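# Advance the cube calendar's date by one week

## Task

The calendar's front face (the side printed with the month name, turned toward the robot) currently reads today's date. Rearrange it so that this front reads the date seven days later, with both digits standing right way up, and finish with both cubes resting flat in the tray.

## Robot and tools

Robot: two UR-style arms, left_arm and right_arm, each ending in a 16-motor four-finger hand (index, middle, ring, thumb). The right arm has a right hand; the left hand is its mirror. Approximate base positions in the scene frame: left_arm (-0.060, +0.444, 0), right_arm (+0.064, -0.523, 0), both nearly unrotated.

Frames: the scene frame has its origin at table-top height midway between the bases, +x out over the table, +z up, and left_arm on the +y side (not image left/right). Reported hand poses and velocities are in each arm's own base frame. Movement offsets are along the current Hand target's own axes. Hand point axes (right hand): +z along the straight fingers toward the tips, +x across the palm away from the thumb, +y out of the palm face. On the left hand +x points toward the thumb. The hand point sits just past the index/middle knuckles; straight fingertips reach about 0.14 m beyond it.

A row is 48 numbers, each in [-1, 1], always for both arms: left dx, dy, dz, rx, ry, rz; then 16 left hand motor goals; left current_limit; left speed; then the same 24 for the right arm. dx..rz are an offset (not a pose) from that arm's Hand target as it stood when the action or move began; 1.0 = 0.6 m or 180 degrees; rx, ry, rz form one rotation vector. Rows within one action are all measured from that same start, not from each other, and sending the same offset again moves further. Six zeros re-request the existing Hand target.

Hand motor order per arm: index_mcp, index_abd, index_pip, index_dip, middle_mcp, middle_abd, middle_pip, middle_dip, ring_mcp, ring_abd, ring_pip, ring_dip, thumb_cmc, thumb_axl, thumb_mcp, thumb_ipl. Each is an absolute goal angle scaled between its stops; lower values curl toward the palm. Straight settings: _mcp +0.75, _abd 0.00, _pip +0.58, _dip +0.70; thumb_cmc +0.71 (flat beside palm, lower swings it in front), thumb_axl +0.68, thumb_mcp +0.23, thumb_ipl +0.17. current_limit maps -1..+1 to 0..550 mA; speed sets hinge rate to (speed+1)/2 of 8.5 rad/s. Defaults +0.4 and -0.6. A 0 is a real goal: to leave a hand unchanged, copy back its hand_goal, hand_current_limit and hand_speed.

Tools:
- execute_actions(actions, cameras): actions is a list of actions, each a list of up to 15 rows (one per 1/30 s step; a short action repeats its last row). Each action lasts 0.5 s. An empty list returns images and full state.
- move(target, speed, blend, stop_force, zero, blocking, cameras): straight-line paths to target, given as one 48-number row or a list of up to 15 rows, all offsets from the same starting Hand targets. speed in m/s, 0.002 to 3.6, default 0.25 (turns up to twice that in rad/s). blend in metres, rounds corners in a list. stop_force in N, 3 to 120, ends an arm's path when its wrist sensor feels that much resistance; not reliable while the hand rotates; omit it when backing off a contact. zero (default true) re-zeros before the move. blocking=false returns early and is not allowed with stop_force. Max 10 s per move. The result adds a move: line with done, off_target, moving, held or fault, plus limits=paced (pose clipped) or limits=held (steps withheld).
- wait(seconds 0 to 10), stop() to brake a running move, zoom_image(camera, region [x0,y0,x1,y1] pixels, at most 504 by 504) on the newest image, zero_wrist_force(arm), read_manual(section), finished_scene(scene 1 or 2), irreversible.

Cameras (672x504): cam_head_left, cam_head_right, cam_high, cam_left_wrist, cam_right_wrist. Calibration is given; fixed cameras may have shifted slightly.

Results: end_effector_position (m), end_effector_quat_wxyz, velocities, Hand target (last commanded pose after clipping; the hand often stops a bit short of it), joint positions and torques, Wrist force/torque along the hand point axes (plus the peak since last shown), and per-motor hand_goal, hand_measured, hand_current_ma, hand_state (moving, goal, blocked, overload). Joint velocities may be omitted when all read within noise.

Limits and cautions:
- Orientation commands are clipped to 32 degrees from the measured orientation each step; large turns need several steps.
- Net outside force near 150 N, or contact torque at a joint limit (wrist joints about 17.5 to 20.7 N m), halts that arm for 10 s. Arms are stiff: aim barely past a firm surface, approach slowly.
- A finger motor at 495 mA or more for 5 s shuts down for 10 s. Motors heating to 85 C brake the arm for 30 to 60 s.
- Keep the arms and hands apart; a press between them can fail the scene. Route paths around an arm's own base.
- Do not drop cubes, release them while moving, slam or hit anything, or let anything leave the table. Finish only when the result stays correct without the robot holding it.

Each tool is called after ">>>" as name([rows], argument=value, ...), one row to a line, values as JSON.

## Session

Scene 1 was solved. Now scene 2.

>>> execute_actions(actions=[])

Scene clock: 0.00 s.
left_arm: end_effector_position=(+0.5221, +0.1168, +0.3031) hand_goal=(+0.754, +0.000, +0.576, +0.696, +0.754, +0.000, +0.576, +0.696, +0.754, +0.000, +0.576, +0.696, +0.714, +0.678, +0.226, +0.168) hand_measured=(+0.754, +0.000, +0.576, +0.696, +0.754, +0.000, +0.576, +0.696, +0.754, +0.000, +0.576, +0.696, +0.714, +0.678, +0.226, +0.168) hand_current_ma=(+0, +0, +0, +0, +0, +0, +0, +0, +0, +0, +0, +0, +0, +0, +0, +0) hand_state=(goal, goal, goal, goal, goal, goal, goal, goal, goal, goal, goal, goal, goal, goal, goal, goal) hand_current_limit=0.40 hand_speed=-0.60 end_effector_quat_wxyz=(+0.315, -0.216, +0.924, -0.012) | right_arm: end_effector_position=(+0.4974, +0.1525, +0.3536) hand_goal=(+0.754, +0.000, +0.576, +0.696, +0.754, +0.000, +0.576, +0.696, +0.754, +0.000, +0.576, +0.696, +0.714, +0.678, +0.226, +0.168) hand_measured=(+0.754, +0.000, +0.576, +0.696, +0.754, +0.000, +0.576, +0.696, +0.754, +0.000, +0.576, +0.696, +0.714, +0.678, +0.226, +0.168) hand_current_ma=(+0, +0, +0, +0, +0, +0, +0, +0, +0, +0, +0, +0, +0, +0, +0, +0) hand_state=(goal, goal, goal, goal, goal, goal, goal, goal, goal, goal, goal, goal, goal, goal, goal, goal) hand_current_limit=0.40 hand_speed=-0.60 end_effector_quat_wxyz=(-0.374, +0.649, +0.191, +0.634)
Joint positions: left_arm=[3.504 -1.492 -1.992 -0.594 1.467 -1.7] | right_arm=[-0.364 -1.502 2.401 -4.259 -0.395 2.021]
Joint velocities: within noise
Joint torques (N m): no reading
Motor temperatures (°C): left_arm=[28 27 28 31 34 31] | right_arm=[26 28 29 36 35 35]
Wrist force (N): no reading
Wrist torque (N m): no reading
Wrist force, peak (N): no reading
Hand target: left_arm +0.5221, +0.1168, +0.3031; +0.315, -0.216, +0.924, -0.012 | right_arm +0.4974, +0.1525, +0.3536; -0.374, +0.649, +0.191, +0.634
camera_calibration:
cam_left_wrist: T_world_to_cam=[[0.77645, -0.318252, 0.543913, -0.561052], [-0.562969, -0.738152, 0.371748, 0.221419], [0.283181, -0.59485, -0.752304, 0.277243], [0, 0, 0, 1]] pos_world=[0.481771, 0.149803, 0.431423]
cam_right_wrist: T_world_to_cam=[[0.385525, -0.266781, -0.883288, 0.190632], [-0.922488, -0.0910732, -0.375128, 0.564955], [0.0196331, 0.959444, -0.281213, 0.0660562], [0, 0, 0, 1]] pos_world=[0.446374, 0.0389319, 0.398889]

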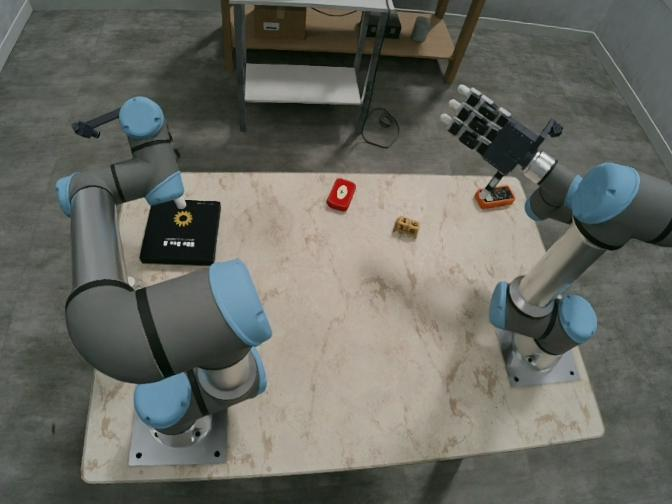

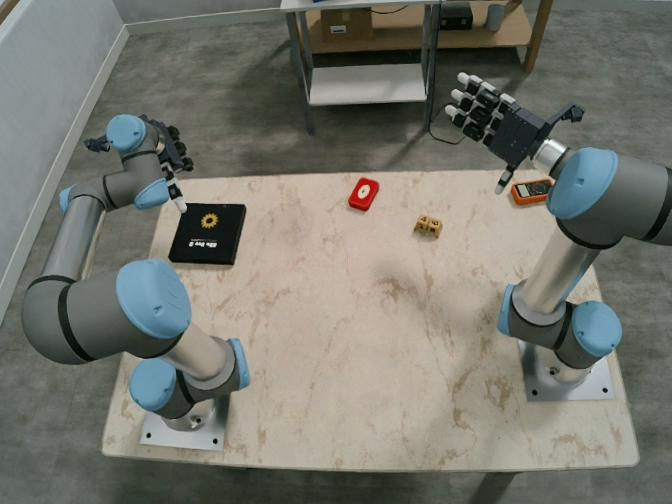

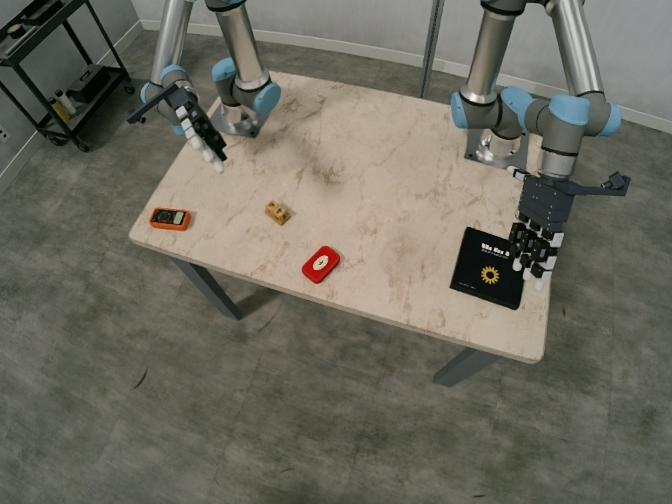

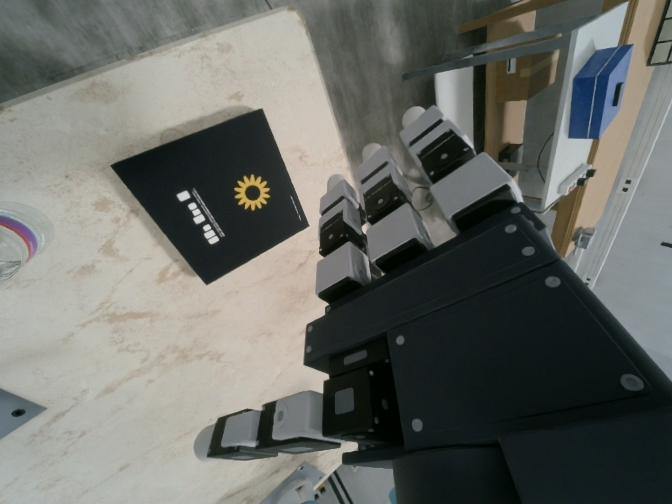

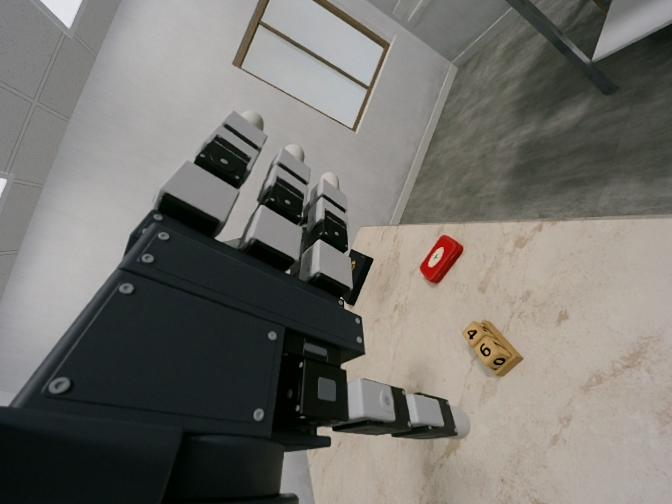

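>>> zoom_image(camera="cam_head_left", region=[380, 200, 434, 254])

>>> zoom_image(camera="cam_head_right", region=[402, 200, 456, 254])

>>> zoom_image(camera="cam_high", region=[250, 186, 304, 240])

>>> zoom_image(camera="cam_right_wrist", region=[450, 305, 540, 395])

Scaled by 9.333 from the camera's 672x504 image, which has a finer 960x720 frame.

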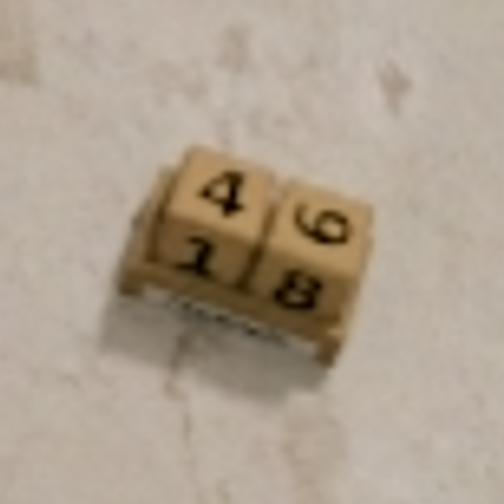

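Scaled by 9.333 from the camera's 672x504 image, which has a finer 960x720 frame.

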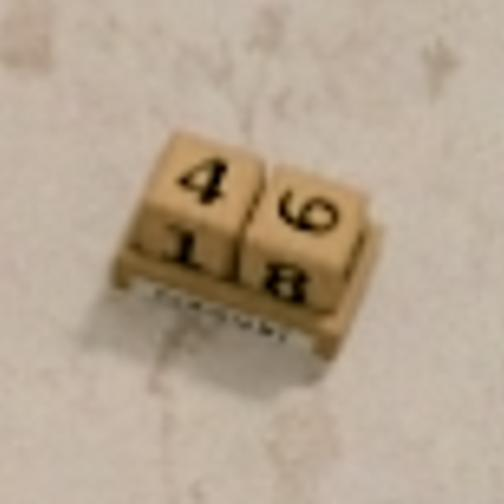

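Scaled by 9.333 from the camera's 672x504 image, which has a finer 960x720 frame.

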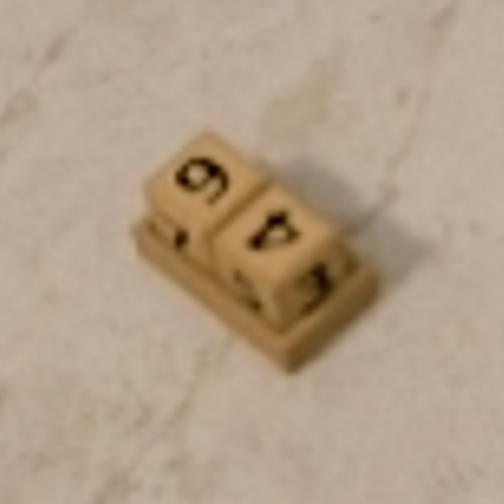

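Scaled by 5.600 from the camera's 672x504 image, which has a finer 960x720 frame.

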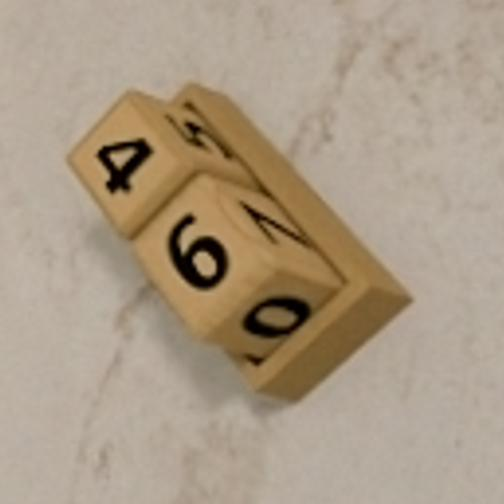

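>>> move([
  [0,0,0,0,0,0,0.754,0,0.576,0.696,0.754,0,0.576,0.696,0.754,0,0.576,0.696,0.714,0.678,0.226,0.168,0.4,-0.6,-0.0472,-0.001,0.1445,-0.3119,-0.4367,0.1800,0.754,0.05,0.576,0.696,0.95,0,0.95,0.95,0.754,-0.05,0.576,0.696,0.714,0.678,0.226,0.168,0.4,-0.6],
  [0,0,0,0,0,0,0.754,0,0.576,0.696,0.754,0,0.576,0.696,0.754,0,0.576,0.696,0.714,0.678,0.226,0.168,0.4,-0.6,-0.3623,0.0840,0.1758,-0.3119,-0.4367,0.1800,0.754,0.05,0.576,0.696,0.95,0,0.95,0.95,0.754,-0.05,0.576,0.696,0.714,0.678,0.226,0.168,0.4,-0.6],
], speed=[0.4,0.3], blend=[0.02,0], cameras=["cam_right_wrist"])

Scene clock: 64.30 s.
left_arm: end_effector_position=(+0.5221, +0.1168, +0.3031) hand_goal=(+0.754, +0.000, +0.576, +0.696, +0.754, +0.000, +0.576, +0.696, +0.754, +0.000, +0.576, +0.696, +0.714, +0.678, +0.226, +0.168) hand_measured=(+0.754, +0.000, +0.576, +0.696, +0.754, +0.000, +0.576, +0.696, +0.754, +0.000, +0.576, +0.696, +0.714, +0.678, +0.224, +0.168) hand_current_ma=(+0, +0, +0, +0, +0, +0, +0, +0, +0, +0, +0, +0, +0, +0, +0, +0) hand_state=(goal, goal, goal, goal, goal, goal, goal, goal, goal, goal, goal, goal, goal, goal, goal, goal) hand_current_limit=0.40 hand_speed=-0.60 end_effector_quat_wxyz=(+0.315, -0.216, +0.924, -0.012) | right_arm: end_effector_position=(+0.5785, +0.2459, +0.1402) hand_goal=(+0.754, +0.050, +0.576, +0.696, +0.950, +0.000, +0.950, +0.950, +0.754, -0.050, +0.576, +0.696, +0.714, +0.678, +0.226, +0.168) hand_measured=(+0.752, +0.052, +0.576, +0.696, +0.944, +0.002, +0.946, +0.948, +0.752, -0.046, +0.576, +0.696, +0.712, +0.678, +0.224, +0.168) hand_current_ma=(-10, +6, +3, +0, -27, +6, -17, -13, -10, +13, +2, +0, -6, -4, -14, -2) hand_state=(goal, goal, goal, goal, goal, goal, goal, goal, goal, goal, goal, goal, goal, goal, goal, goal) hand_current_limit=0.40 hand_speed=-0.60 end_effector_quat_wxyz=(+0.000, +0.996, -0.086, +0.000)
Joint positions: left_arm=[3.504 -1.492 -1.992 -0.594 1.467 -1.7] | right_arm=[0.294 -1.017 1.422 -1.974 -1.571 2.038]
Joint torques (N m): left_arm=[-0.18 21.22 23.22 2.96 -0.21 0] | right_arm=[6.24 -36.52 -28.73 -4.5 -1.81 1.93]
Wrist force (N): left_arm=[0.0 -0.1 -0.1] | right_arm=[-1.8 0.6 -3.3]
Wrist torque (N m): left_arm=[-0.01 0.00 0.00] | right_arm=[0.45 0.49 -0.13]
Wrist force, peak (N): left_arm=[0.3 0.0 -0.3] | right_arm=[-1.9 0.6 -4.3]
Hand target: left_arm +0.5221, +0.1168, +0.3031; +0.315, -0.216, +0.924, -0.012 | right_arm +0.5786, +0.2460, +0.1401; +0.000, +0.996, -0.086, +0.000
Off the commanded pose: left_arm 0.000 m, 0 deg | right_arm 0.000 m, 0 deg.
move: done
camera_calibration:
cam_right_wrist: T_world_to_cam=[[-0.849267, -0.527917, 0.00696079, 0.649571], [-0.359476, 0.587849, 0.724714, -0.0785908], [-0.386681, 0.612973, -0.689015, 0.292302], [0, 0, 0, 1]] pos_world=[0.636435, 0.209946, 0.253835]
Images, in order (width x height): cam_right_wrist 672x504.

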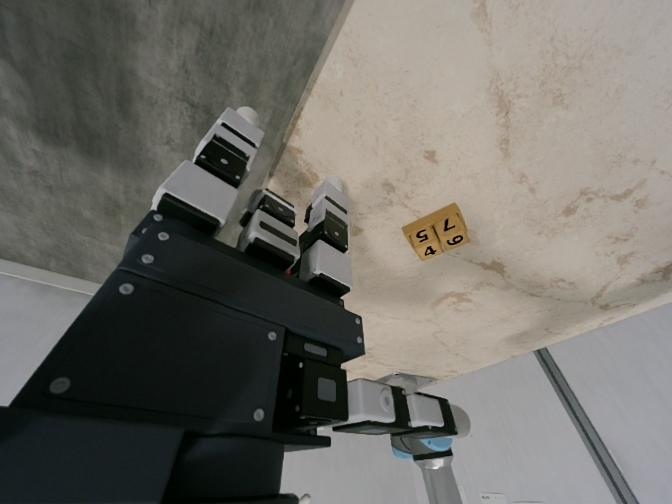

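>>> zoom_image(camera="cam_right_wrist", region=[390, 190, 480, 280])

Scaled by 5.600 from the camera's 672x504 image, which has a finer 960x720 frame.

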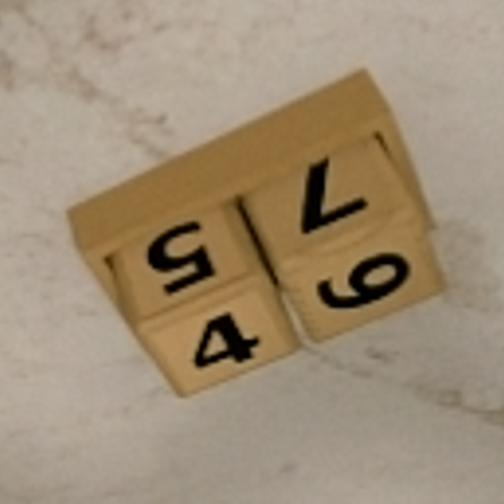

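>>> move([
  [0,0,0,0,0,0,0.754,0,0.576,0.696,0.754,0,0.576,0.696,0.754,0,0.576,0.696,0.714,0.678,0.226,0.168,0.4,-0.6,-0.1157,-0.0813,-0.1667,0,0,-0.458,0.754,0.05,0.576,0.696,0.95,0,0.95,0.95,0.754,-0.05,0.576,0.696,0.714,0.678,0.226,0.168,0.4,-0.6],
  [0,0,0,0,0,0,0.754,0,0.576,0.696,0.754,0,0.576,0.696,0.754,0,0.576,0.696,0.714,0.678,0.226,0.168,0.4,-0.6,-0.2445,-0.1593,-0.1,0,0,-0.916,0.754,0.05,0.576,0.696,0.95,0,0.95,0.95,0.754,-0.05,0.576,0.696,0.714,0.678,0.226,0.168,0.4,-0.6],
], speed=[0.5,0.5], blend=[0.03,0], cameras=["cam_right_wrist"])

>>> zoom_image(camera="cam_right_wrist", region=[230, 60, 370, 200])

Scene clock: 134.57 s.
left_arm: end_effector_position=(+0.5221, +0.1168, +0.3031) hand_goal=(+0.754, +0.000, +0.576, +0.696, +0.754, +0.000, +0.576, +0.696, +0.754, +0.000, +0.576, +0.696, +0.714, +0.678, +0.226, +0.168) hand_measured=(+0.754, +0.000, +0.576, +0.696, +0.754, +0.000, +0.576, +0.696, +0.754, +0.000, +0.576, +0.696, +0.714, +0.678, +0.224, +0.168) hand_current_ma=(+0, +0, +0, +0, +0, +0, +0, +0, +0, +0, +0, +0, +0, +0, +0, +0) hand_state=(goal, goal, goal, goal, goal, goal, goal, goal, goal, goal, goal, goal, goal, goal, goal, goal) hand_current_limit=0.40 hand_speed=-0.60 end_effector_quat_wxyz=(+0.315, -0.216, +0.924, -0.012) | right_arm: end_effector_position=(+0.4506, +0.3654, +0.2001) hand_goal=(+0.754, +0.050, +0.576, +0.696, +0.950, +0.000, +0.950, +0.950, +0.754, -0.050, +0.576, +0.696, +0.714, +0.678, +0.226, +0.168) hand_measured=(+0.752, +0.052, +0.576, +0.696, +0.944, +0.002, +0.946, +0.948, +0.752, -0.046, +0.576, +0.696, +0.712, +0.678, +0.224, +0.168) hand_current_ma=(-10, +6, +3, +0, -27, +6, -17, -13, -10, +12, +2, +0, -5, -4, -14, -2) hand_state=(goal, goal, goal, goal, goal, goal, goal, goal, goal, goal, goal, goal, goal, goal, goal, goal) hand_current_limit=0.40 hand_speed=-0.60 end_effector_quat_wxyz=(+0.000, +0.217, +0.976, +0.000)
Joint positions: left_arm=[3.504 -1.492 -1.992 -0.594 1.467 -1.7] | right_arm=[0.374 -1.531 1.944 -1.983 -1.571 -0.759]
Joint torques (N m): left_arm=[-0.56 21.29 23.52 2.87 -0.24 -0.04] | right_arm=[-7.89 -14.53 -13.92 -4.62 1.86 -2.33]
Wrist force (N): left_arm=[0.0 -0.2 -0.1] | right_arm=[-1.9 1.0 -2.9]
Wrist torque (N m): left_arm=[-0.03 -0.01 0.02] | right_arm=[0.48 0.48 0.03]
Wrist force, peak (N): left_arm=[-0.1 -0.4 -0.2] | right_arm=[-2.1 0.9 -3.7]
Hand target: left_arm +0.5221, +0.1168, +0.3031; +0.315, -0.216, +0.924, -0.012 | right_arm +0.4506, +0.3654, +0.2001; +0.000, +0.217, +0.976, +0.000
Off the commanded pose: left_arm 0.000 m, 0 deg | right_arm 0.000 m, 0 deg.
move: done
camera_calibration:
cam_right_wrist: T_world_to_cam=[[0.957691, 0.287737, 0.00599509, -0.508572], [0.194147, -0.661289, 0.724572, -0.0312697], [0.21245, -0.692752, -0.689173, 0.418081], [0, 0, 0, 1]] pos_world=[0.404304, 0.415283, 0.313836]
Images, in order (width x height): cam_right_wrist 672x504.

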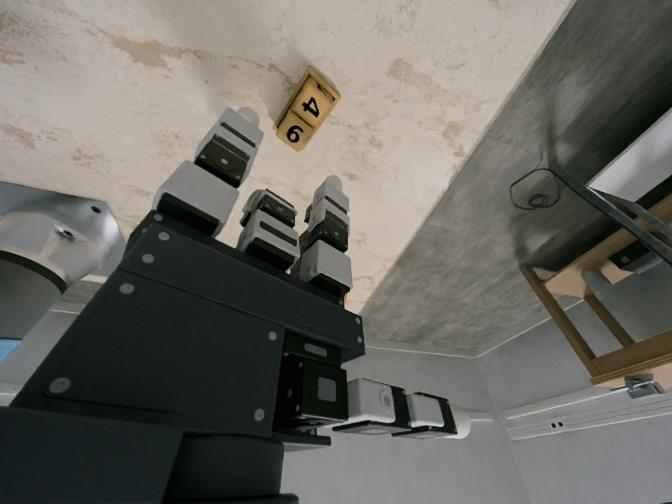

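Scaled by 3.600 from the camera's 672x504 image, which has a finer 960x720 frame.

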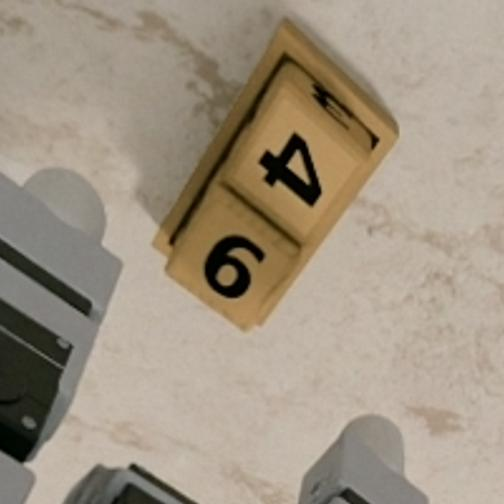

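>>> move([
  [0,0,0,0,0,0,0.754,0,0.576,0.696,0.754,0,0.576,0.696,0.754,0,0.576,0.696,0.714,0.678,0.226,0.168,0.4,-0.6,0.0122,-0.0046,0.0833,0,0,-0.0055,0.754,0.05,0.576,0.696,0.95,0,0.95,0.95,0.754,-0.05,0.576,0.696,0.714,0.678,0.226,0.168,0.4,-0.8],
], speed=0.2, cameras=["cam_right_wrist"])

>>> zoom_image(camera="cam_right_wrist", region=[230, 80, 370, 220])

Scene clock: 173.57 s.
left_arm: end_effector_position=(+0.5221, +0.1168, +0.3031) hand_goal=(+0.754, +0.000, +0.576, +0.696, +0.754, +0.000, +0.576, +0.696, +0.754, +0.000, +0.576, +0.696, +0.714, +0.678, +0.226, +0.168) hand_measured=(+0.754, +0.000, +0.576, +0.696, +0.754, +0.000, +0.576, +0.696, +0.754, +0.000, +0.576, +0.696, +0.714, +0.678, +0.224, +0.168) hand_current_ma=(+0, +0, +0, +0, +0, +0, +0, +0, +0, +0, +0, +0, +0, +0, +0, +0) hand_state=(goal, goal, goal, goal, goal, goal, goal, goal, goal, goal, goal, goal, goal, goal, goal, goal) hand_current_limit=0.40 hand_speed=-0.60 end_effector_quat_wxyz=(+0.315, -0.216, +0.924, -0.012) | right_arm: end_effector_position=(+0.4428, +0.3660, +0.1503) hand_goal=(+0.754, +0.050, +0.576, +0.696, +0.950, +0.000, +0.950, +0.950, +0.754, -0.050, +0.576, +0.696, +0.714, +0.678, +0.226, +0.168) hand_measured=(+0.752, +0.052, +0.576, +0.696, +0.944, +0.002, +0.946, +0.948, +0.752, -0.046, +0.576, +0.696, +0.712, +0.678, +0.224, +0.168) hand_current_ma=(-10, +6, +3, +0, -27, +6, -17, -13, -10, +12, +2, +0, -5, -4, -14, -2) hand_state=(goal, goal, goal, goal, goal, goal, goal, goal, goal, goal, goal, goal, goal, goal, goal, goal) hand_current_limit=0.40 hand_speed=-0.80 end_effector_quat_wxyz=(+0.000, +0.208, +0.978, +0.000)
Joint positions: left_arm=[3.504 -1.492 -1.992 -0.594 1.467 -1.7] | right_arm=[0.379 -1.484 2.037 -2.123 -1.571 -0.772]
Joint torques (N m): left_arm=[-0.25 20.73 23.43 2.76 -0.12 -0.01] | right_arm=[7.19 -16.99 -13.49 -4.43 1.96 -1.91]
Wrist force (N): left_arm=[0.2 -0.1 -0.1] | right_arm=[-2.2 0.7 -3.2]
Wrist torque (N m): left_arm=[-0.01 -0.03 0.03] | right_arm=[0.47 0.52 0.00]
Wrist force, peak (N): left_arm=[-0.1 0.0 -0.3] | right_arm=[-2.2 0.5 -3.9]
Hand target: left_arm +0.5221, +0.1168, +0.3031; +0.315, -0.216, +0.924, -0.012 | right_arm +0.4428, +0.3660, +0.1501; +0.000, +0.208, +0.978, +0.000
Off the commanded pose: left_arm 0.000 m, 0 deg | right_arm 0.000 m, 0 deg.
move: done
camera_calibration:
cam_right_wrist: T_world_to_cam=[[0.952469, 0.304577, 0.00595055, -0.504781], [0.205809, -0.657759, 0.724566, 0.000348832], [0.2246, -0.688902, -0.68918, 0.37898], [0, 0, 0, 1]] pos_world=[0.395597, 0.415054, 0.263936]
Images, in order (width x height): cam_right_wrist 672x504.

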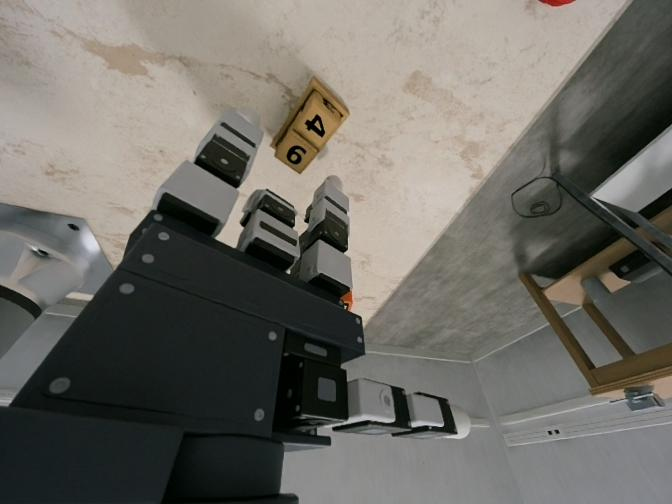

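Scaled by 3.600 from the camera's 672x504 image, which has a finer 960x720 frame.

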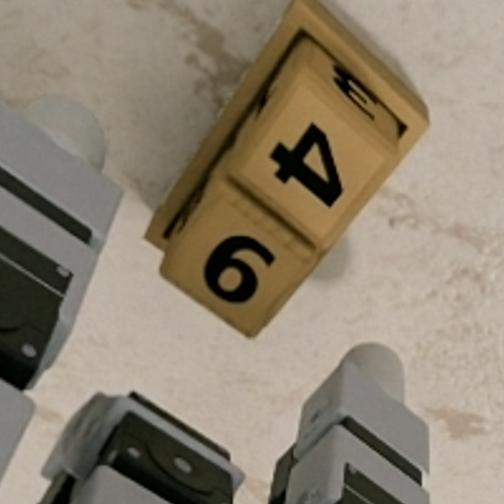

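>>> move([
  [0,0,0,0,0,0,0.754,0,0.576,0.696,0.754,0,0.576,0.696,0.754,0,0.576,0.696,0.714,0.678,0.226,0.168,0.4,-0.6,0,0.0013,0.0272,0,0,0,0.754,0.0,0.576,0.696,0.95,0,0.95,0.95,0.754,0.0,0.576,0.696,0.714,0.678,0.226,0.168,0.4,-0.8],
  [0,0,0,0,0,0,0.754,0,0.576,0.696,0.754,0,0.576,0.696,0.754,0,0.576,0.696,0.714,0.678,0.226,0.168,0.4,-0.6,0,0.0013,0.0272,0,0,0,0.754,-0.29,0.576,0.696,0.95,0,0.95,0.95,0.754,0.29,0.576,0.696,0.714,0.678,0.226,0.168,0.4,-0.8],
], speed=0.08, cameras=["cam_right_wrist"])

>>> zoom_image(camera="cam_right_wrist", region=[230, 90, 370, 230])

Scene clock: 201.70 s.
left_arm: end_effector_position=(+0.5221, +0.1168, +0.3031) hand_goal=(+0.754, +0.000, +0.576, +0.696, +0.754, +0.000, +0.576, +0.696, +0.754, +0.000, +0.576, +0.696, +0.714, +0.678, +0.226, +0.168) hand_measured=(+0.754, +0.000, +0.576, +0.696, +0.754, +0.000, +0.576, +0.696, +0.754, +0.000, +0.576, +0.696, +0.714, +0.678, +0.224, +0.168) hand_current_ma=(+0, +0, +0, +0, +0, +0, +0, +0, +0, +0, +0, +0, +0, +0, +0, +0) hand_state=(goal, goal, goal, goal, goal, goal, goal, goal, goal, goal, goal, goal, goal, goal, goal, goal) hand_current_limit=0.40 hand_speed=-0.60 end_effector_quat_wxyz=(+0.315, -0.216, +0.924, -0.012) | right_arm: end_effector_position=(+0.4431, +0.3667, +0.1338) hand_goal=(+0.754, -0.290, +0.576, +0.696, +0.950, +0.000, +0.950, +0.950, +0.754, +0.290, +0.576, +0.696, +0.714, +0.678, +0.226, +0.168) hand_measured=(+0.752, -0.162, +0.576, +0.696, +0.944, +0.002, +0.946, +0.948, +0.752, +0.164, +0.576, +0.696, +0.712, +0.678, +0.224, +0.168) hand_current_ma=(-10, +385, +3, +0, -27, +6, -17, -13, -10, -385, +2, +0, -5, -4, -14, -2) hand_state=(goal, blocked, goal, goal, goal, goal, goal, goal, goal, blocked, goal, goal, goal, goal, goal, goal) hand_current_limit=0.40 hand_speed=-0.80 end_effector_quat_wxyz=(+0.000, +0.208, +0.978, +0.000)
Joint positions: left_arm=[3.504 -1.492 -1.992 -0.594 1.467 -1.7] | right_arm=[0.38 -1.459 2.059 -2.17 -1.571 -0.771]
Joint torques (N m): left_arm=[-0.66 20.54 23.8 2.7 -0.26 -0.1] | right_arm=[6.64 -15.77 -11.47 -4.51 1.25 1.45]
Wrist force (N): left_arm=[0.1 -0.2 0.0] | right_arm=[-1.5 0.8 -4.4]
Wrist torque (N m): left_arm=[-0.03 -0.01 0.01] | right_arm=[0.57 0.53 0.05]
Wrist force, peak (N): left_arm=[0.1 -0.2 -0.3] | right_arm=[-2.2 0.6 -4.5]
Hand target: left_arm +0.5221, +0.1168, +0.3031; +0.315, -0.216, +0.924, -0.012 | right_arm +0.4431, +0.3667, +0.1338; +0.000, +0.208, +0.978, +0.000
Off the commanded pose: left_arm 0.000 m, 0 deg | right_arm 0.000 m, 0 deg.
move: done
camera_calibration:
cam_right_wrist: T_world_to_cam=[[0.952448, 0.304643, 0.00601655, -0.505218], [0.205804, -0.657745, 0.72458, 0.0126229], [0.224695, -0.688886, -0.689164, 0.368044], [0, 0, 0, 1]] pos_world=[0.395898, 0.415754, 0.247536]
Images, in order (width x height): cam_right_wrist 672x504.

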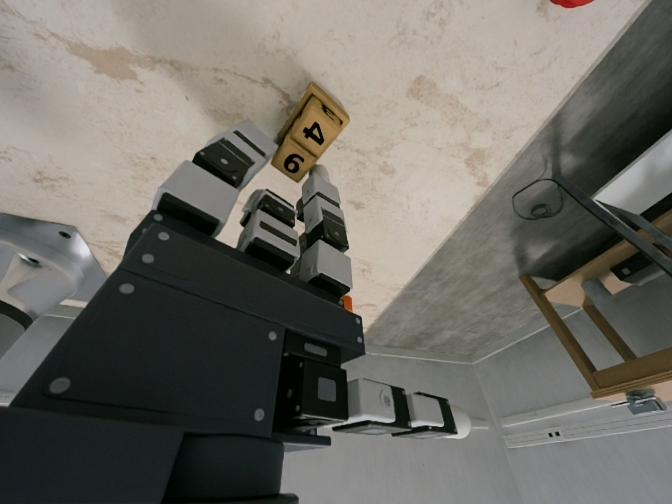

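Scaled by 3.600 from the camera's 672x504 image, which has a finer 960x720 frame.

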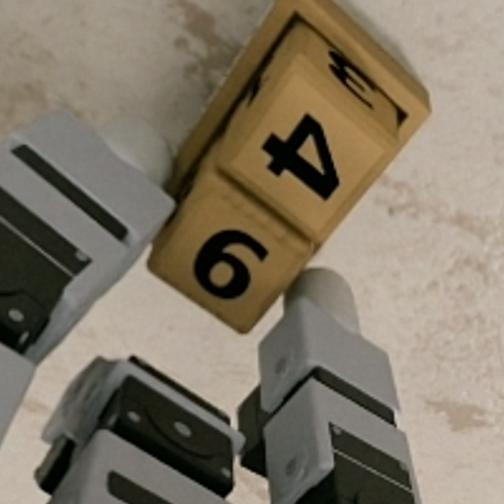

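>>> move([
  [0,0,0,0,0,0,0.754,0,0.576,0.696,0.754,0,0.576,0.696,0.754,0,0.576,0.696,0.714,0.678,0.226,0.168,0.4,-0.6,0,0,0,0,0,0,0.754,-0.08,0.576,0.696,0.95,0,0.95,0.95,0.754,0.08,0.576,0.696,0.714,0.678,0.226,0.168,0.4,-0.8],
  [0,0,0,0,0,0,0.754,0,0.576,0.696,0.754,0,0.576,0.696,0.754,0,0.576,0.696,0.714,0.678,0.226,0.168,0.4,-0.6,0,0,-0.0083,0,0,0,0.754,-0.26,0.576,0.696,0.95,0,0.95,0.95,0.754,0.26,0.576,0.696,0.714,0.678,0.226,0.168,0.2,-0.9],
], speed=0.08, cameras=["cam_right_wrist"])

>>> zoom_image(camera="cam_right_wrist", region=[230, 90, 370, 230])

Scene clock: 219.23 s.
left_arm: end_effector_position=(+0.5221, +0.1168, +0.3031) hand_goal=(+0.754, +0.000, +0.576, +0.696, +0.754, +0.000, +0.576, +0.696, +0.754, +0.000, +0.576, +0.696, +0.714, +0.678, +0.226, +0.168) hand_measured=(+0.754, +0.000, +0.576, +0.696, +0.754, +0.000, +0.576, +0.696, +0.754, +0.000, +0.576, +0.696, +0.714, +0.678, +0.224, +0.168) hand_current_ma=(+0, +0, +0, +0, +0, +0, +0, +0, +0, +0, +0, +0, +0, +0, +0, +0) hand_state=(goal, goal, goal, goal, goal, goal, goal, goal, goal, goal, goal, goal, goal, goal, goal, goal) hand_current_limit=0.40 hand_speed=-0.60 end_effector_quat_wxyz=(+0.315, -0.216, +0.924, -0.012) | right_arm: end_effector_position=(+0.4431, +0.3667, +0.1388) hand_goal=(+0.754, -0.260, +0.576, +0.696, +0.950, +0.000, +0.950, +0.950, +0.754, +0.260, +0.576, +0.696, +0.714, +0.678, +0.226, +0.168) hand_measured=(+0.752, -0.206, +0.576, +0.696, +0.944, +0.002, +0.946, +0.948, +0.752, +0.210, +0.576, +0.696, +0.712, +0.678, +0.224, +0.168) hand_current_ma=(-10, +228, +3, +0, -27, +6, -17, -13, -10, -213, +2, +0, -5, -4, -14, -2) hand_state=(goal, blocked, goal, goal, goal, goal, goal, goal, goal, blocked, goal, goal, goal, goal, goal, goal) hand_current_limit=0.20 hand_speed=-0.90 end_effector_quat_wxyz=(+0.000, +0.208, +0.978, +0.000)
Joint positions: left_arm=[3.504 -1.492 -1.992 -0.594 1.467 -1.7] | right_arm=[0.38 -1.466 2.052 -2.156 -1.571 -0.771]
Joint torques (N m): left_arm=[-0.27 20.57 24.01 2.7 -0.22 0] | right_arm=[4.08 -36.21 -27.51 -1.2 1.56 1.29]
Wrist force (N): left_arm=[0.1 -0.1 0.1] | right_arm=[-2.2 0.7 -3.0]
Wrist torque (N m): left_arm=[-0.03 -0.01 0.01] | right_arm=[0.45 0.53 -0.01]
Wrist force, peak (N): left_arm=[0.0 -0.3 -0.3] | right_arm=[-1.9 0.7 -5.1]
Hand target: left_arm +0.5221, +0.1168, +0.3031; +0.315, -0.216, +0.924, -0.012 | right_arm +0.4431, +0.3667, +0.1388; +0.000, +0.208, +0.978, +0.000
Off the commanded pose: left_arm 0.000 m, 0 deg | right_arm 0.000 m, 0 deg.
move: done
camera_calibration:
cam_right_wrist: T_world_to_cam=[[0.952448, 0.304643, 0.00601655, -0.505247], [0.205804, -0.657745, 0.72458, 0.0090725], [0.224695, -0.688886, -0.689164, 0.371421], [0, 0, 0, 1]] pos_world=[0.395898, 0.415754, 0.252436]
Images, in order (width x height): cam_right_wrist 672x504.

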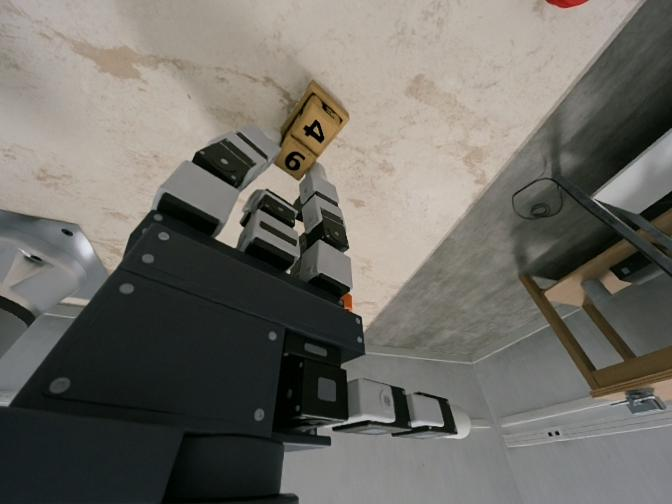

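Scaled by 3.600 from the camera's 672x504 image, which has a finer 960x720 frame.

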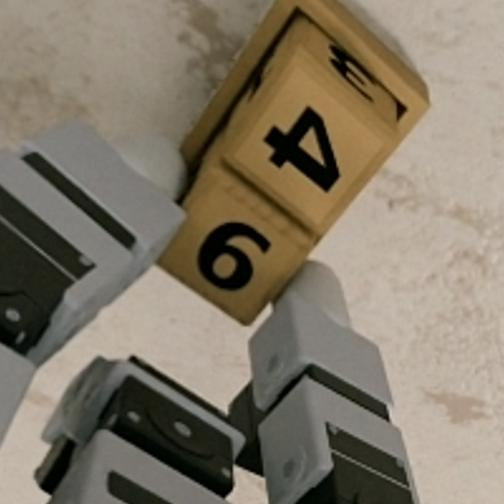

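>>> move([
  [0,0,0,0,0,0,0.754,0,0.576,0.696,0.754,0,0.576,0.696,0.754,0,0.576,0.696,0.714,0.678,0.226,0.168,0.4,-0.6,0,0,0,0,0,0,0.754,-0.30,0.576,0.696,0.95,0,0.95,0.95,0.754,0.30,0.576,0.696,0.714,0.678,0.226,0.168,0.4,-0.8],
  [0,0,0,0,0,0,0.754,0,0.576,0.696,0.754,0,0.576,0.696,0.754,0,0.576,0.696,0.714,0.678,0.226,0.168,0.4,-0.6,0,0,-0.125,0,0,0,0.754,-0.30,0.576,0.696,0.95,0,0.95,0.95,0.754,0.30,0.576,0.696,0.714,0.678,0.226,0.168,0.4,-0.8],
], speed=0.08, cameras=["cam_right_wrist"])

>>> zoom_image(camera="cam_right_wrist", region=[240, 60, 380, 200])

Scene clock: 228.93 s.
left_arm: end_effector_position=(+0.5221, +0.1168, +0.3031) hand_goal=(+0.754, +0.000, +0.576, +0.696, +0.754, +0.000, +0.576, +0.696, +0.754, +0.000, +0.576, +0.696, +0.714, +0.678, +0.226, +0.168) hand_measured=(+0.754, +0.000, +0.576, +0.696, +0.754, +0.000, +0.576, +0.696, +0.754, +0.000, +0.576, +0.696, +0.714, +0.678, +0.224, +0.168) hand_current_ma=(+0, +0, +0, +0, +0, +0, +0, +0, +0, +0, +0, +0, +0, +0, +0, +0) hand_state=(goal, goal, goal, goal, goal, goal, goal, goal, goal, goal, goal, goal, goal, goal, goal, goal) hand_current_limit=0.40 hand_speed=-0.60 end_effector_quat_wxyz=(+0.315, -0.216, +0.924, -0.012) | right_arm: end_effector_position=(+0.4431, +0.3668, +0.2137) hand_goal=(+0.754, -0.300, +0.576, +0.696, +0.950, +0.000, +0.950, +0.950, +0.754, +0.300, +0.576, +0.696, +0.714, +0.678, +0.226, +0.168) hand_measured=(+0.752, -0.208, +0.576, +0.696, +0.944, +0.002, +0.946, +0.948, +0.752, +0.214, +0.576, +0.696, +0.712, +0.678, +0.224, +0.168) hand_current_ma=(-10, +385, +3, +0, -27, +6, -17, -13, -10, -367, +2, +0, -5, -4, -14, -2) hand_state=(goal, blocked, goal, goal, goal, goal, goal, goal, goal, blocked, goal, goal, goal, goal, goal, goal) hand_current_limit=0.40 hand_speed=-0.80 end_effector_quat_wxyz=(+0.000, +0.208, +0.978, +0.000)
Joint positions: left_arm=[3.504 -1.492 -1.992 -0.594 1.467 -1.7] | right_arm=[0.38 -1.556 1.932 -1.947 -1.571 -0.771]
Joint torques (N m): left_arm=[-0.27 20.25 24.06 2.73 -0.19 -0.07] | right_arm=[-5.79 -34.24 -31.23 -1.27 -1.59 -1.59]
Wrist force (N): left_arm=[0.0 -0.1 0.1] | right_arm=[-2.0 0.7 -2.6]
Wrist torque (N m): left_arm=[-0.02 0.00 0.00] | right_arm=[0.43 0.49 0.02]
Wrist force, peak (N): left_arm=[0.1 -0.5 0.0] | right_arm=[-2.2 0.9 -3.5]
Hand target: left_arm +0.5221, +0.1168, +0.3031; +0.315, -0.216, +0.924, -0.012 | right_arm +0.4432, +0.3667, +0.2138; +0.000, +0.208, +0.978, +0.000
Off the commanded pose: left_arm 0.000 m, 0 deg | right_arm 0.000 m, 0 deg.
move: done
camera_calibration:
cam_right_wrist: T_world_to_cam=[[0.952441, 0.304662, 0.00603855, -0.505711], [0.205833, -0.657841, 0.724485, -0.0451386], [0.224695, -0.688786, -0.689264, 0.423031], [0, 0, 0, 1]] pos_world=[0.395898, 0.415755, 0.327336]
Images, in order (width x height): cam_right_wrist 672x504.

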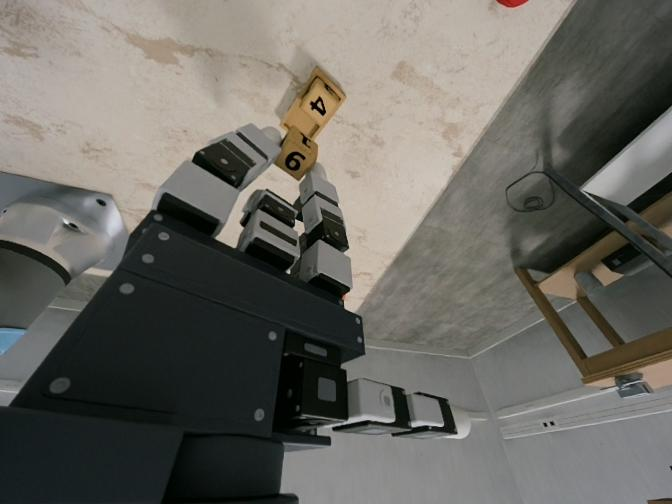

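Scaled by 3.600 from the camera's 672x504 image, which has a finer 960x720 frame.

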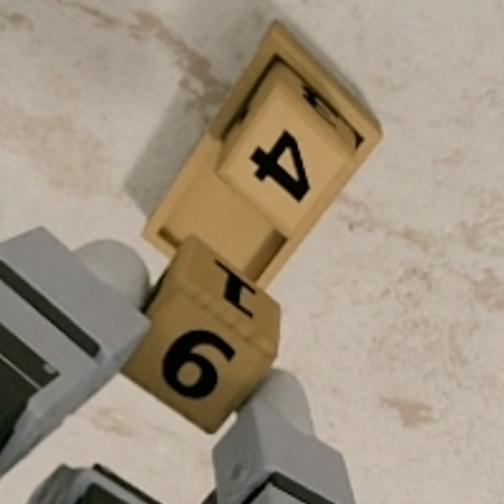

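>>> move([
  [0,0,0,0,0,0,0.754,0,0.576,0.696,0.754,0,0.576,0.696,0.754,0,0.576,0.696,0.714,0.678,0.226,0.168,0.4,-0.6,0.4643,-0.1113,-0.3278,-0.6324,0.2390,-0.1380,0.754,-0.30,0.576,0.696,0.95,0,0.95,0.95,0.754,0.30,0.576,0.696,0.714,0.678,0.226,0.168,0.4,-0.8],
], speed=0.45, cameras=["cam_right_wrist","cam_head_left","cam_head_right","cam_high"])

Scene clock: 285.67 s.
left_arm: end_effector_position=(+0.5221, +0.1168, +0.3031) hand_goal=(+0.754, +0.000, +0.576, +0.696, +0.754, +0.000, +0.576, +0.696, +0.754, +0.000, +0.576, +0.696, +0.714, +0.678, +0.226, +0.168) hand_measured=(+0.754, +0.000, +0.576, +0.696, +0.754, +0.000, +0.576, +0.696, +0.754, +0.000, +0.576, +0.696, +0.714, +0.678, +0.224, +0.168) hand_current_ma=(+0, +0, +0, +0, +0, +0, +0, +0, +0, +0, +0, +0, +0, +0, +0, +0) hand_state=(goal, goal, goal, goal, goal, goal, goal, goal, goal, goal, goal, goal, goal, goal, goal, goal) hand_current_limit=0.40 hand_speed=-0.60 end_effector_quat_wxyz=(+0.315, -0.216, +0.924, -0.012) | right_arm: end_effector_position=(+0.1617, +0.4193, +0.4105) hand_goal=(+0.754, -0.300, +0.576, +0.696, +0.950, +0.000, +0.950, +0.950, +0.754, +0.300, +0.576, +0.696, +0.714, +0.678, +0.226, +0.168) hand_measured=(+0.766, -0.208, +0.578, +0.696, +0.958, +0.002, +0.950, +0.948, +0.762, +0.214, +0.578, +0.696, +0.720, +0.678, +0.226, +0.168) hand_current_ma=(+56, +385, +8, +0, +41, +6, -2, -11, +41, -367, +4, +0, +28, -4, +0, -2) hand_state=(goal, blocked, goal, goal, goal, goal, goal, goal, goal, blocked, goal, goal, goal, goal, goal, goal) hand_current_limit=0.40 hand_speed=-0.80 end_effector_quat_wxyz=(-0.131, -0.075, +0.495, +0.856)
Joint positions: left_arm=[3.504 -1.492 -1.992 -0.594 1.467 -1.7] | right_arm=[0.528 -1.601 2.596 -2.196 0.565 -2.001]
Joint torques (N m): left_arm=[-0.19 19.57 24.23 2.64 -0.36 -0.14] | right_arm=[8.03 -23.59 -22.1 -1.64 4.48 -1.83]
Wrist force (N): left_arm=[-0.1 -0.1 -0.2] | right_arm=[-1.2 -0.7 -1.7]
Wrist torque (N m): left_arm=[-0.01 0.01 0.00] | right_arm=[0.08 0.28 0.14]
Wrist force, peak (N): left_arm=[0.0 -0.1 -0.4] | right_arm=[-2.4 0.9 -3.3]
Hand target: left_arm +0.5221, +0.1168, +0.3031; +0.315, -0.216, +0.924, -0.012 | right_arm +0.1616, +0.4193, +0.4106; -0.131, -0.075, +0.494, +0.856
Off the commanded pose: left_arm 0.000 m, 0 deg | right_arm 0.000 m, 0 deg.
move: done
camera_calibration:
cam_right_wrist: T_world_to_cam=[[0.812961, -0.100516, 0.573578, -0.295427], [0.544728, -0.216895, -0.810079, 0.294972], [0.205832, 0.971006, -0.121573, -0.267777], [0, 0, 0, 1]] pos_world=[0.134608, 0.294296, 0.375846]
Images, in order (width x height): cam_head_left 672x504, cam_head_right 672x504, cam_high 672x504, cam_right_wrist 672x504.

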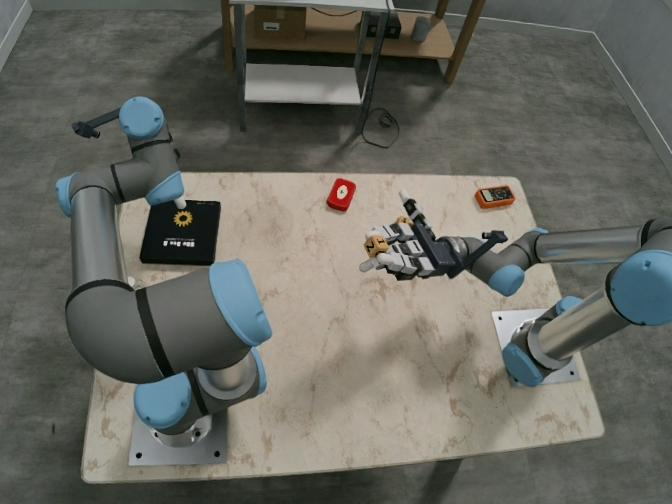

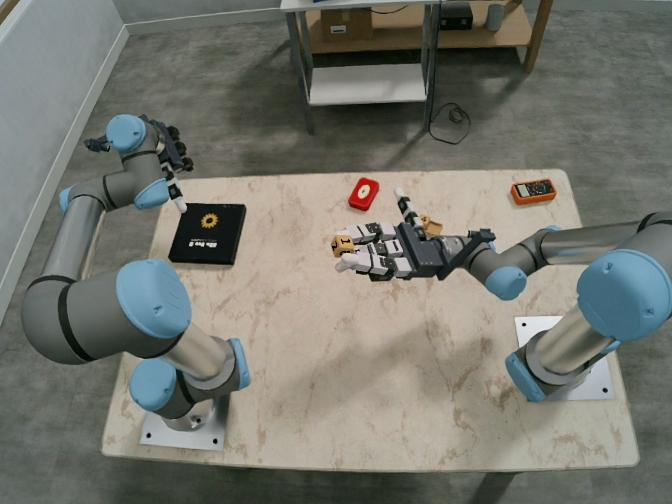

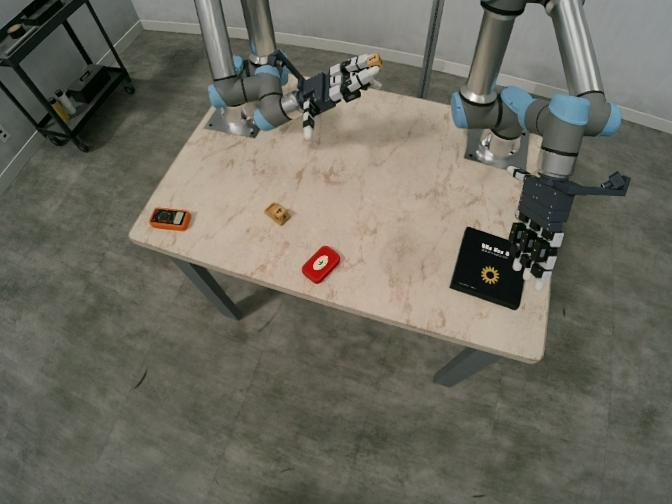

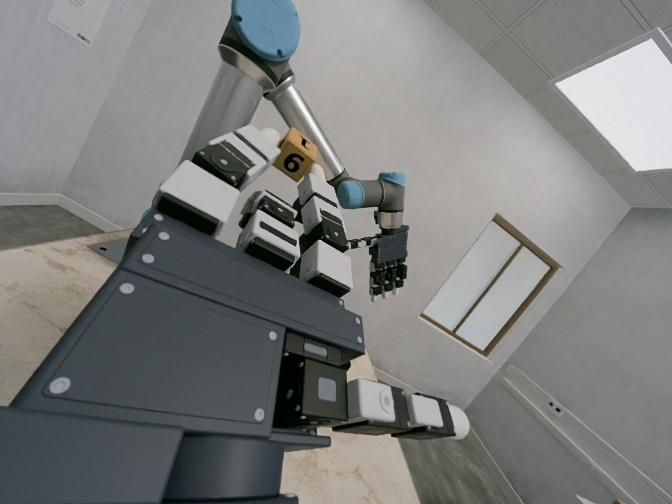

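>>> zoom_image(camera="cam_head_left", region=[356, 226, 396, 266])

>>> zoom_image(camera="cam_head_right", region=[324, 225, 364, 265])

Scaled by 12.600 from the camera's 672x504 image, which has a finer 960x720 frame.

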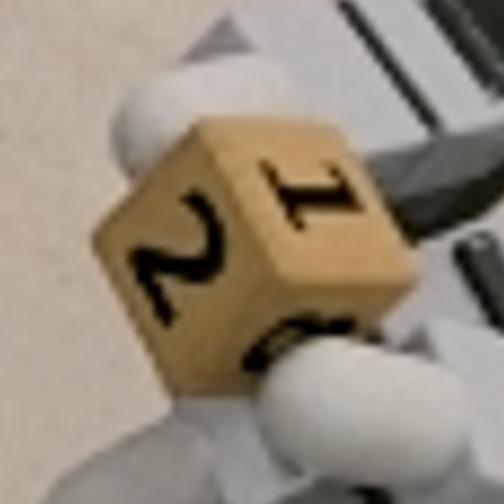

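Scaled by 12.600 from the camera's 672x504 image, which has a finer 960x720 frame.

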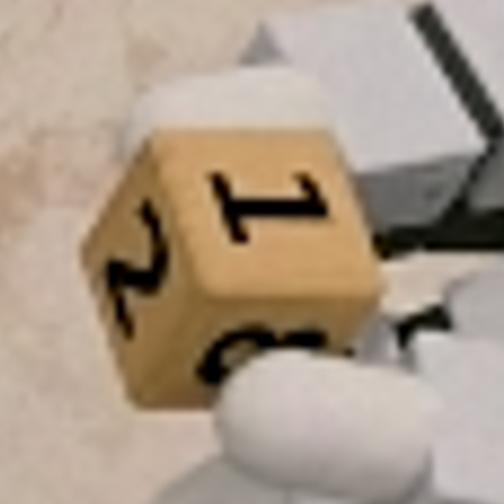

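>>> move([
  [0,0,0,0,0,0,0.754,0,0.576,0.696,0.754,0,0.576,0.696,0.754,0,0.576,0.696,0.714,0.678,0.226,0.168,0.4,-0.6,-0.4215,-0.1052,-0.3194,0.6324,-0.2390,0.1380,0.754,-0.30,0.576,0.696,0.95,0,0.95,-0.95,0.754,0.30,0.576,0.696,0.714,0.678,0.226,0.168,0.4,-0.5],
  [0,0,0,0,0,0,0.754,0,0.576,0.696,0.754,0,0.576,0.696,0.754,0,0.576,0.696,0.714,0.678,0.226,0.168,0.4,-0.6,-0.2544,-0.3575,0.0173,0.6603,-0.1011,0.0579,0.754,-0.30,0.576,0.696,0.95,0,-0.737,-0.95,0.754,0.30,0.576,0.696,0.714,0.678,0.226,0.168,0.4,-0.5],
  [0,0,0,0,0,0,0.754,0,0.576,0.696,0.754,0,0.576,0.696,0.754,0,0.576,0.696,0.714,0.678,0.226,0.168,0.4,-0.6,-0.2544,-0.3575,0.0173,0.6603,-0.1011,0.0579,0.754,-0.30,0.576,0.696,-0.42,0,-0.737,-0.95,0.754,0.30,0.576,0.696,0.714,0.678,0.226,0.168,0.4,-0.5],
], speed=[0.45,0.4,0.4], blend=[0.03,0,0], cameras=["cam_right_wrist"])

Scene clock: 367.83 s.
left_arm: end_effector_position=(+0.5221, +0.1168, +0.3031) hand_goal=(+0.754, +0.000, +0.576, +0.696, +0.754, +0.000, +0.576, +0.696, +0.754, +0.000, +0.576, +0.696, +0.714, +0.678, +0.226, +0.168) hand_measured=(+0.754, +0.000, +0.576, +0.696, +0.754, +0.000, +0.576, +0.696, +0.754, +0.000, +0.576, +0.696, +0.714, +0.678, +0.224, +0.168) hand_current_ma=(+0, +0, +0, +0, +0, +0, +0, +0, +0, +0, +0, +0, +0, +0, +0, +0) hand_state=(goal, goal, goal, goal, goal, goal, goal, goal, goal, goal, goal, goal, goal, goal, goal, goal) hand_current_limit=0.40 hand_speed=-0.60 end_effector_quat_wxyz=(+0.315, -0.216, +0.924, -0.012) | right_arm: end_effector_position=(+0.2726, +0.5757, +0.2299) hand_goal=(+0.754, -0.300, +0.576, +0.696, -0.420, +0.000, -0.736, -0.950, +0.754, +0.300, +0.576, +0.696, +0.714, +0.678, +0.226, +0.168) hand_measured=(+0.754, -0.208, +0.578, +0.696, -0.400, +0.002, -0.732, -0.948, +0.752, +0.214, +0.576, +0.696, +0.716, +0.678, +0.224, +0.168) hand_current_ma=(+3, +385, +9, +0, +101, +7, +15, +11, -5, -366, +3, +0, +7, -4, -12, -2) hand_state=(goal, blocked, goal, goal, blocked, goal, goal, goal, goal, blocked, goal, goal, goal, goal, goal, goal) hand_current_limit=0.40 hand_speed=-0.50 end_effector_quat_wxyz=(+0.000, +0.000, +1.000, +0.000)
Joint positions: left_arm=[3.504 -1.492 -1.992 -0.594 1.467 -1.7] | right_arm=[0.855 -1.424 1.745 -1.892 -1.571 -0.715]
Joint torques (N m): left_arm=[-0.53 18.95 24.73 2.64 -0.38 0.02] | right_arm=[6.56 -20.86 -29.89 -1.75 -1.11 1.63]
Wrist force (N): left_arm=[0.0 -0.1 -0.3] | right_arm=[-2.4 0.5 -3.1]
Wrist torque (N m): left_arm=[0.00 -0.01 0.01] | right_arm=[0.51 0.55 -0.17]
Wrist force, peak (N): left_arm=[0.0 -0.3 -0.3] | right_arm=[-3.3 -0.1 -3.2]
Hand target: left_arm +0.5221, +0.1168, +0.3031; +0.315, -0.216, +0.924, -0.012 | right_arm +0.2726, +0.5757, +0.2299; +0.000, +0.000, +1.000, +0.000
Off the commanded pose: left_arm 0.000 m, 0 deg | right_arm 0.000 m, 0 deg.
move: done
camera_calibration:
cam_right_wrist: T_world_to_cam=[[0.745829, 0.666098, 0.00730854, -0.559061], [0.455249, -0.51769, 0.724393, -0.0330102], [0.4863, -0.536946, -0.689349, 0.457731], [0, 0, 0, 1]] pos_world=[0.209397, 0.601077, 0.343535]
Images, in order (width x height): cam_right_wrist 672x504.

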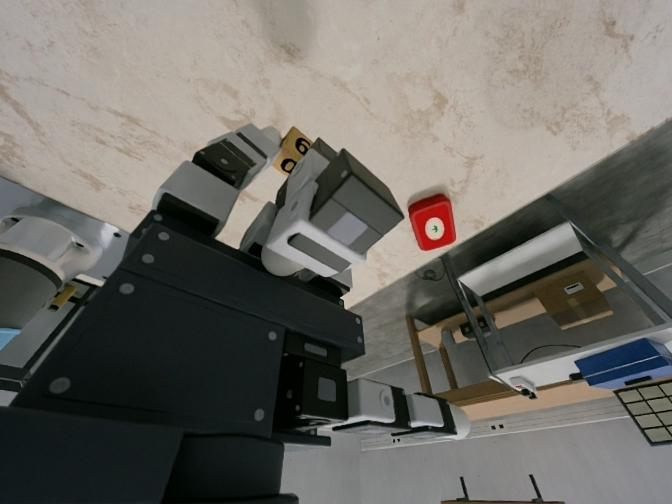

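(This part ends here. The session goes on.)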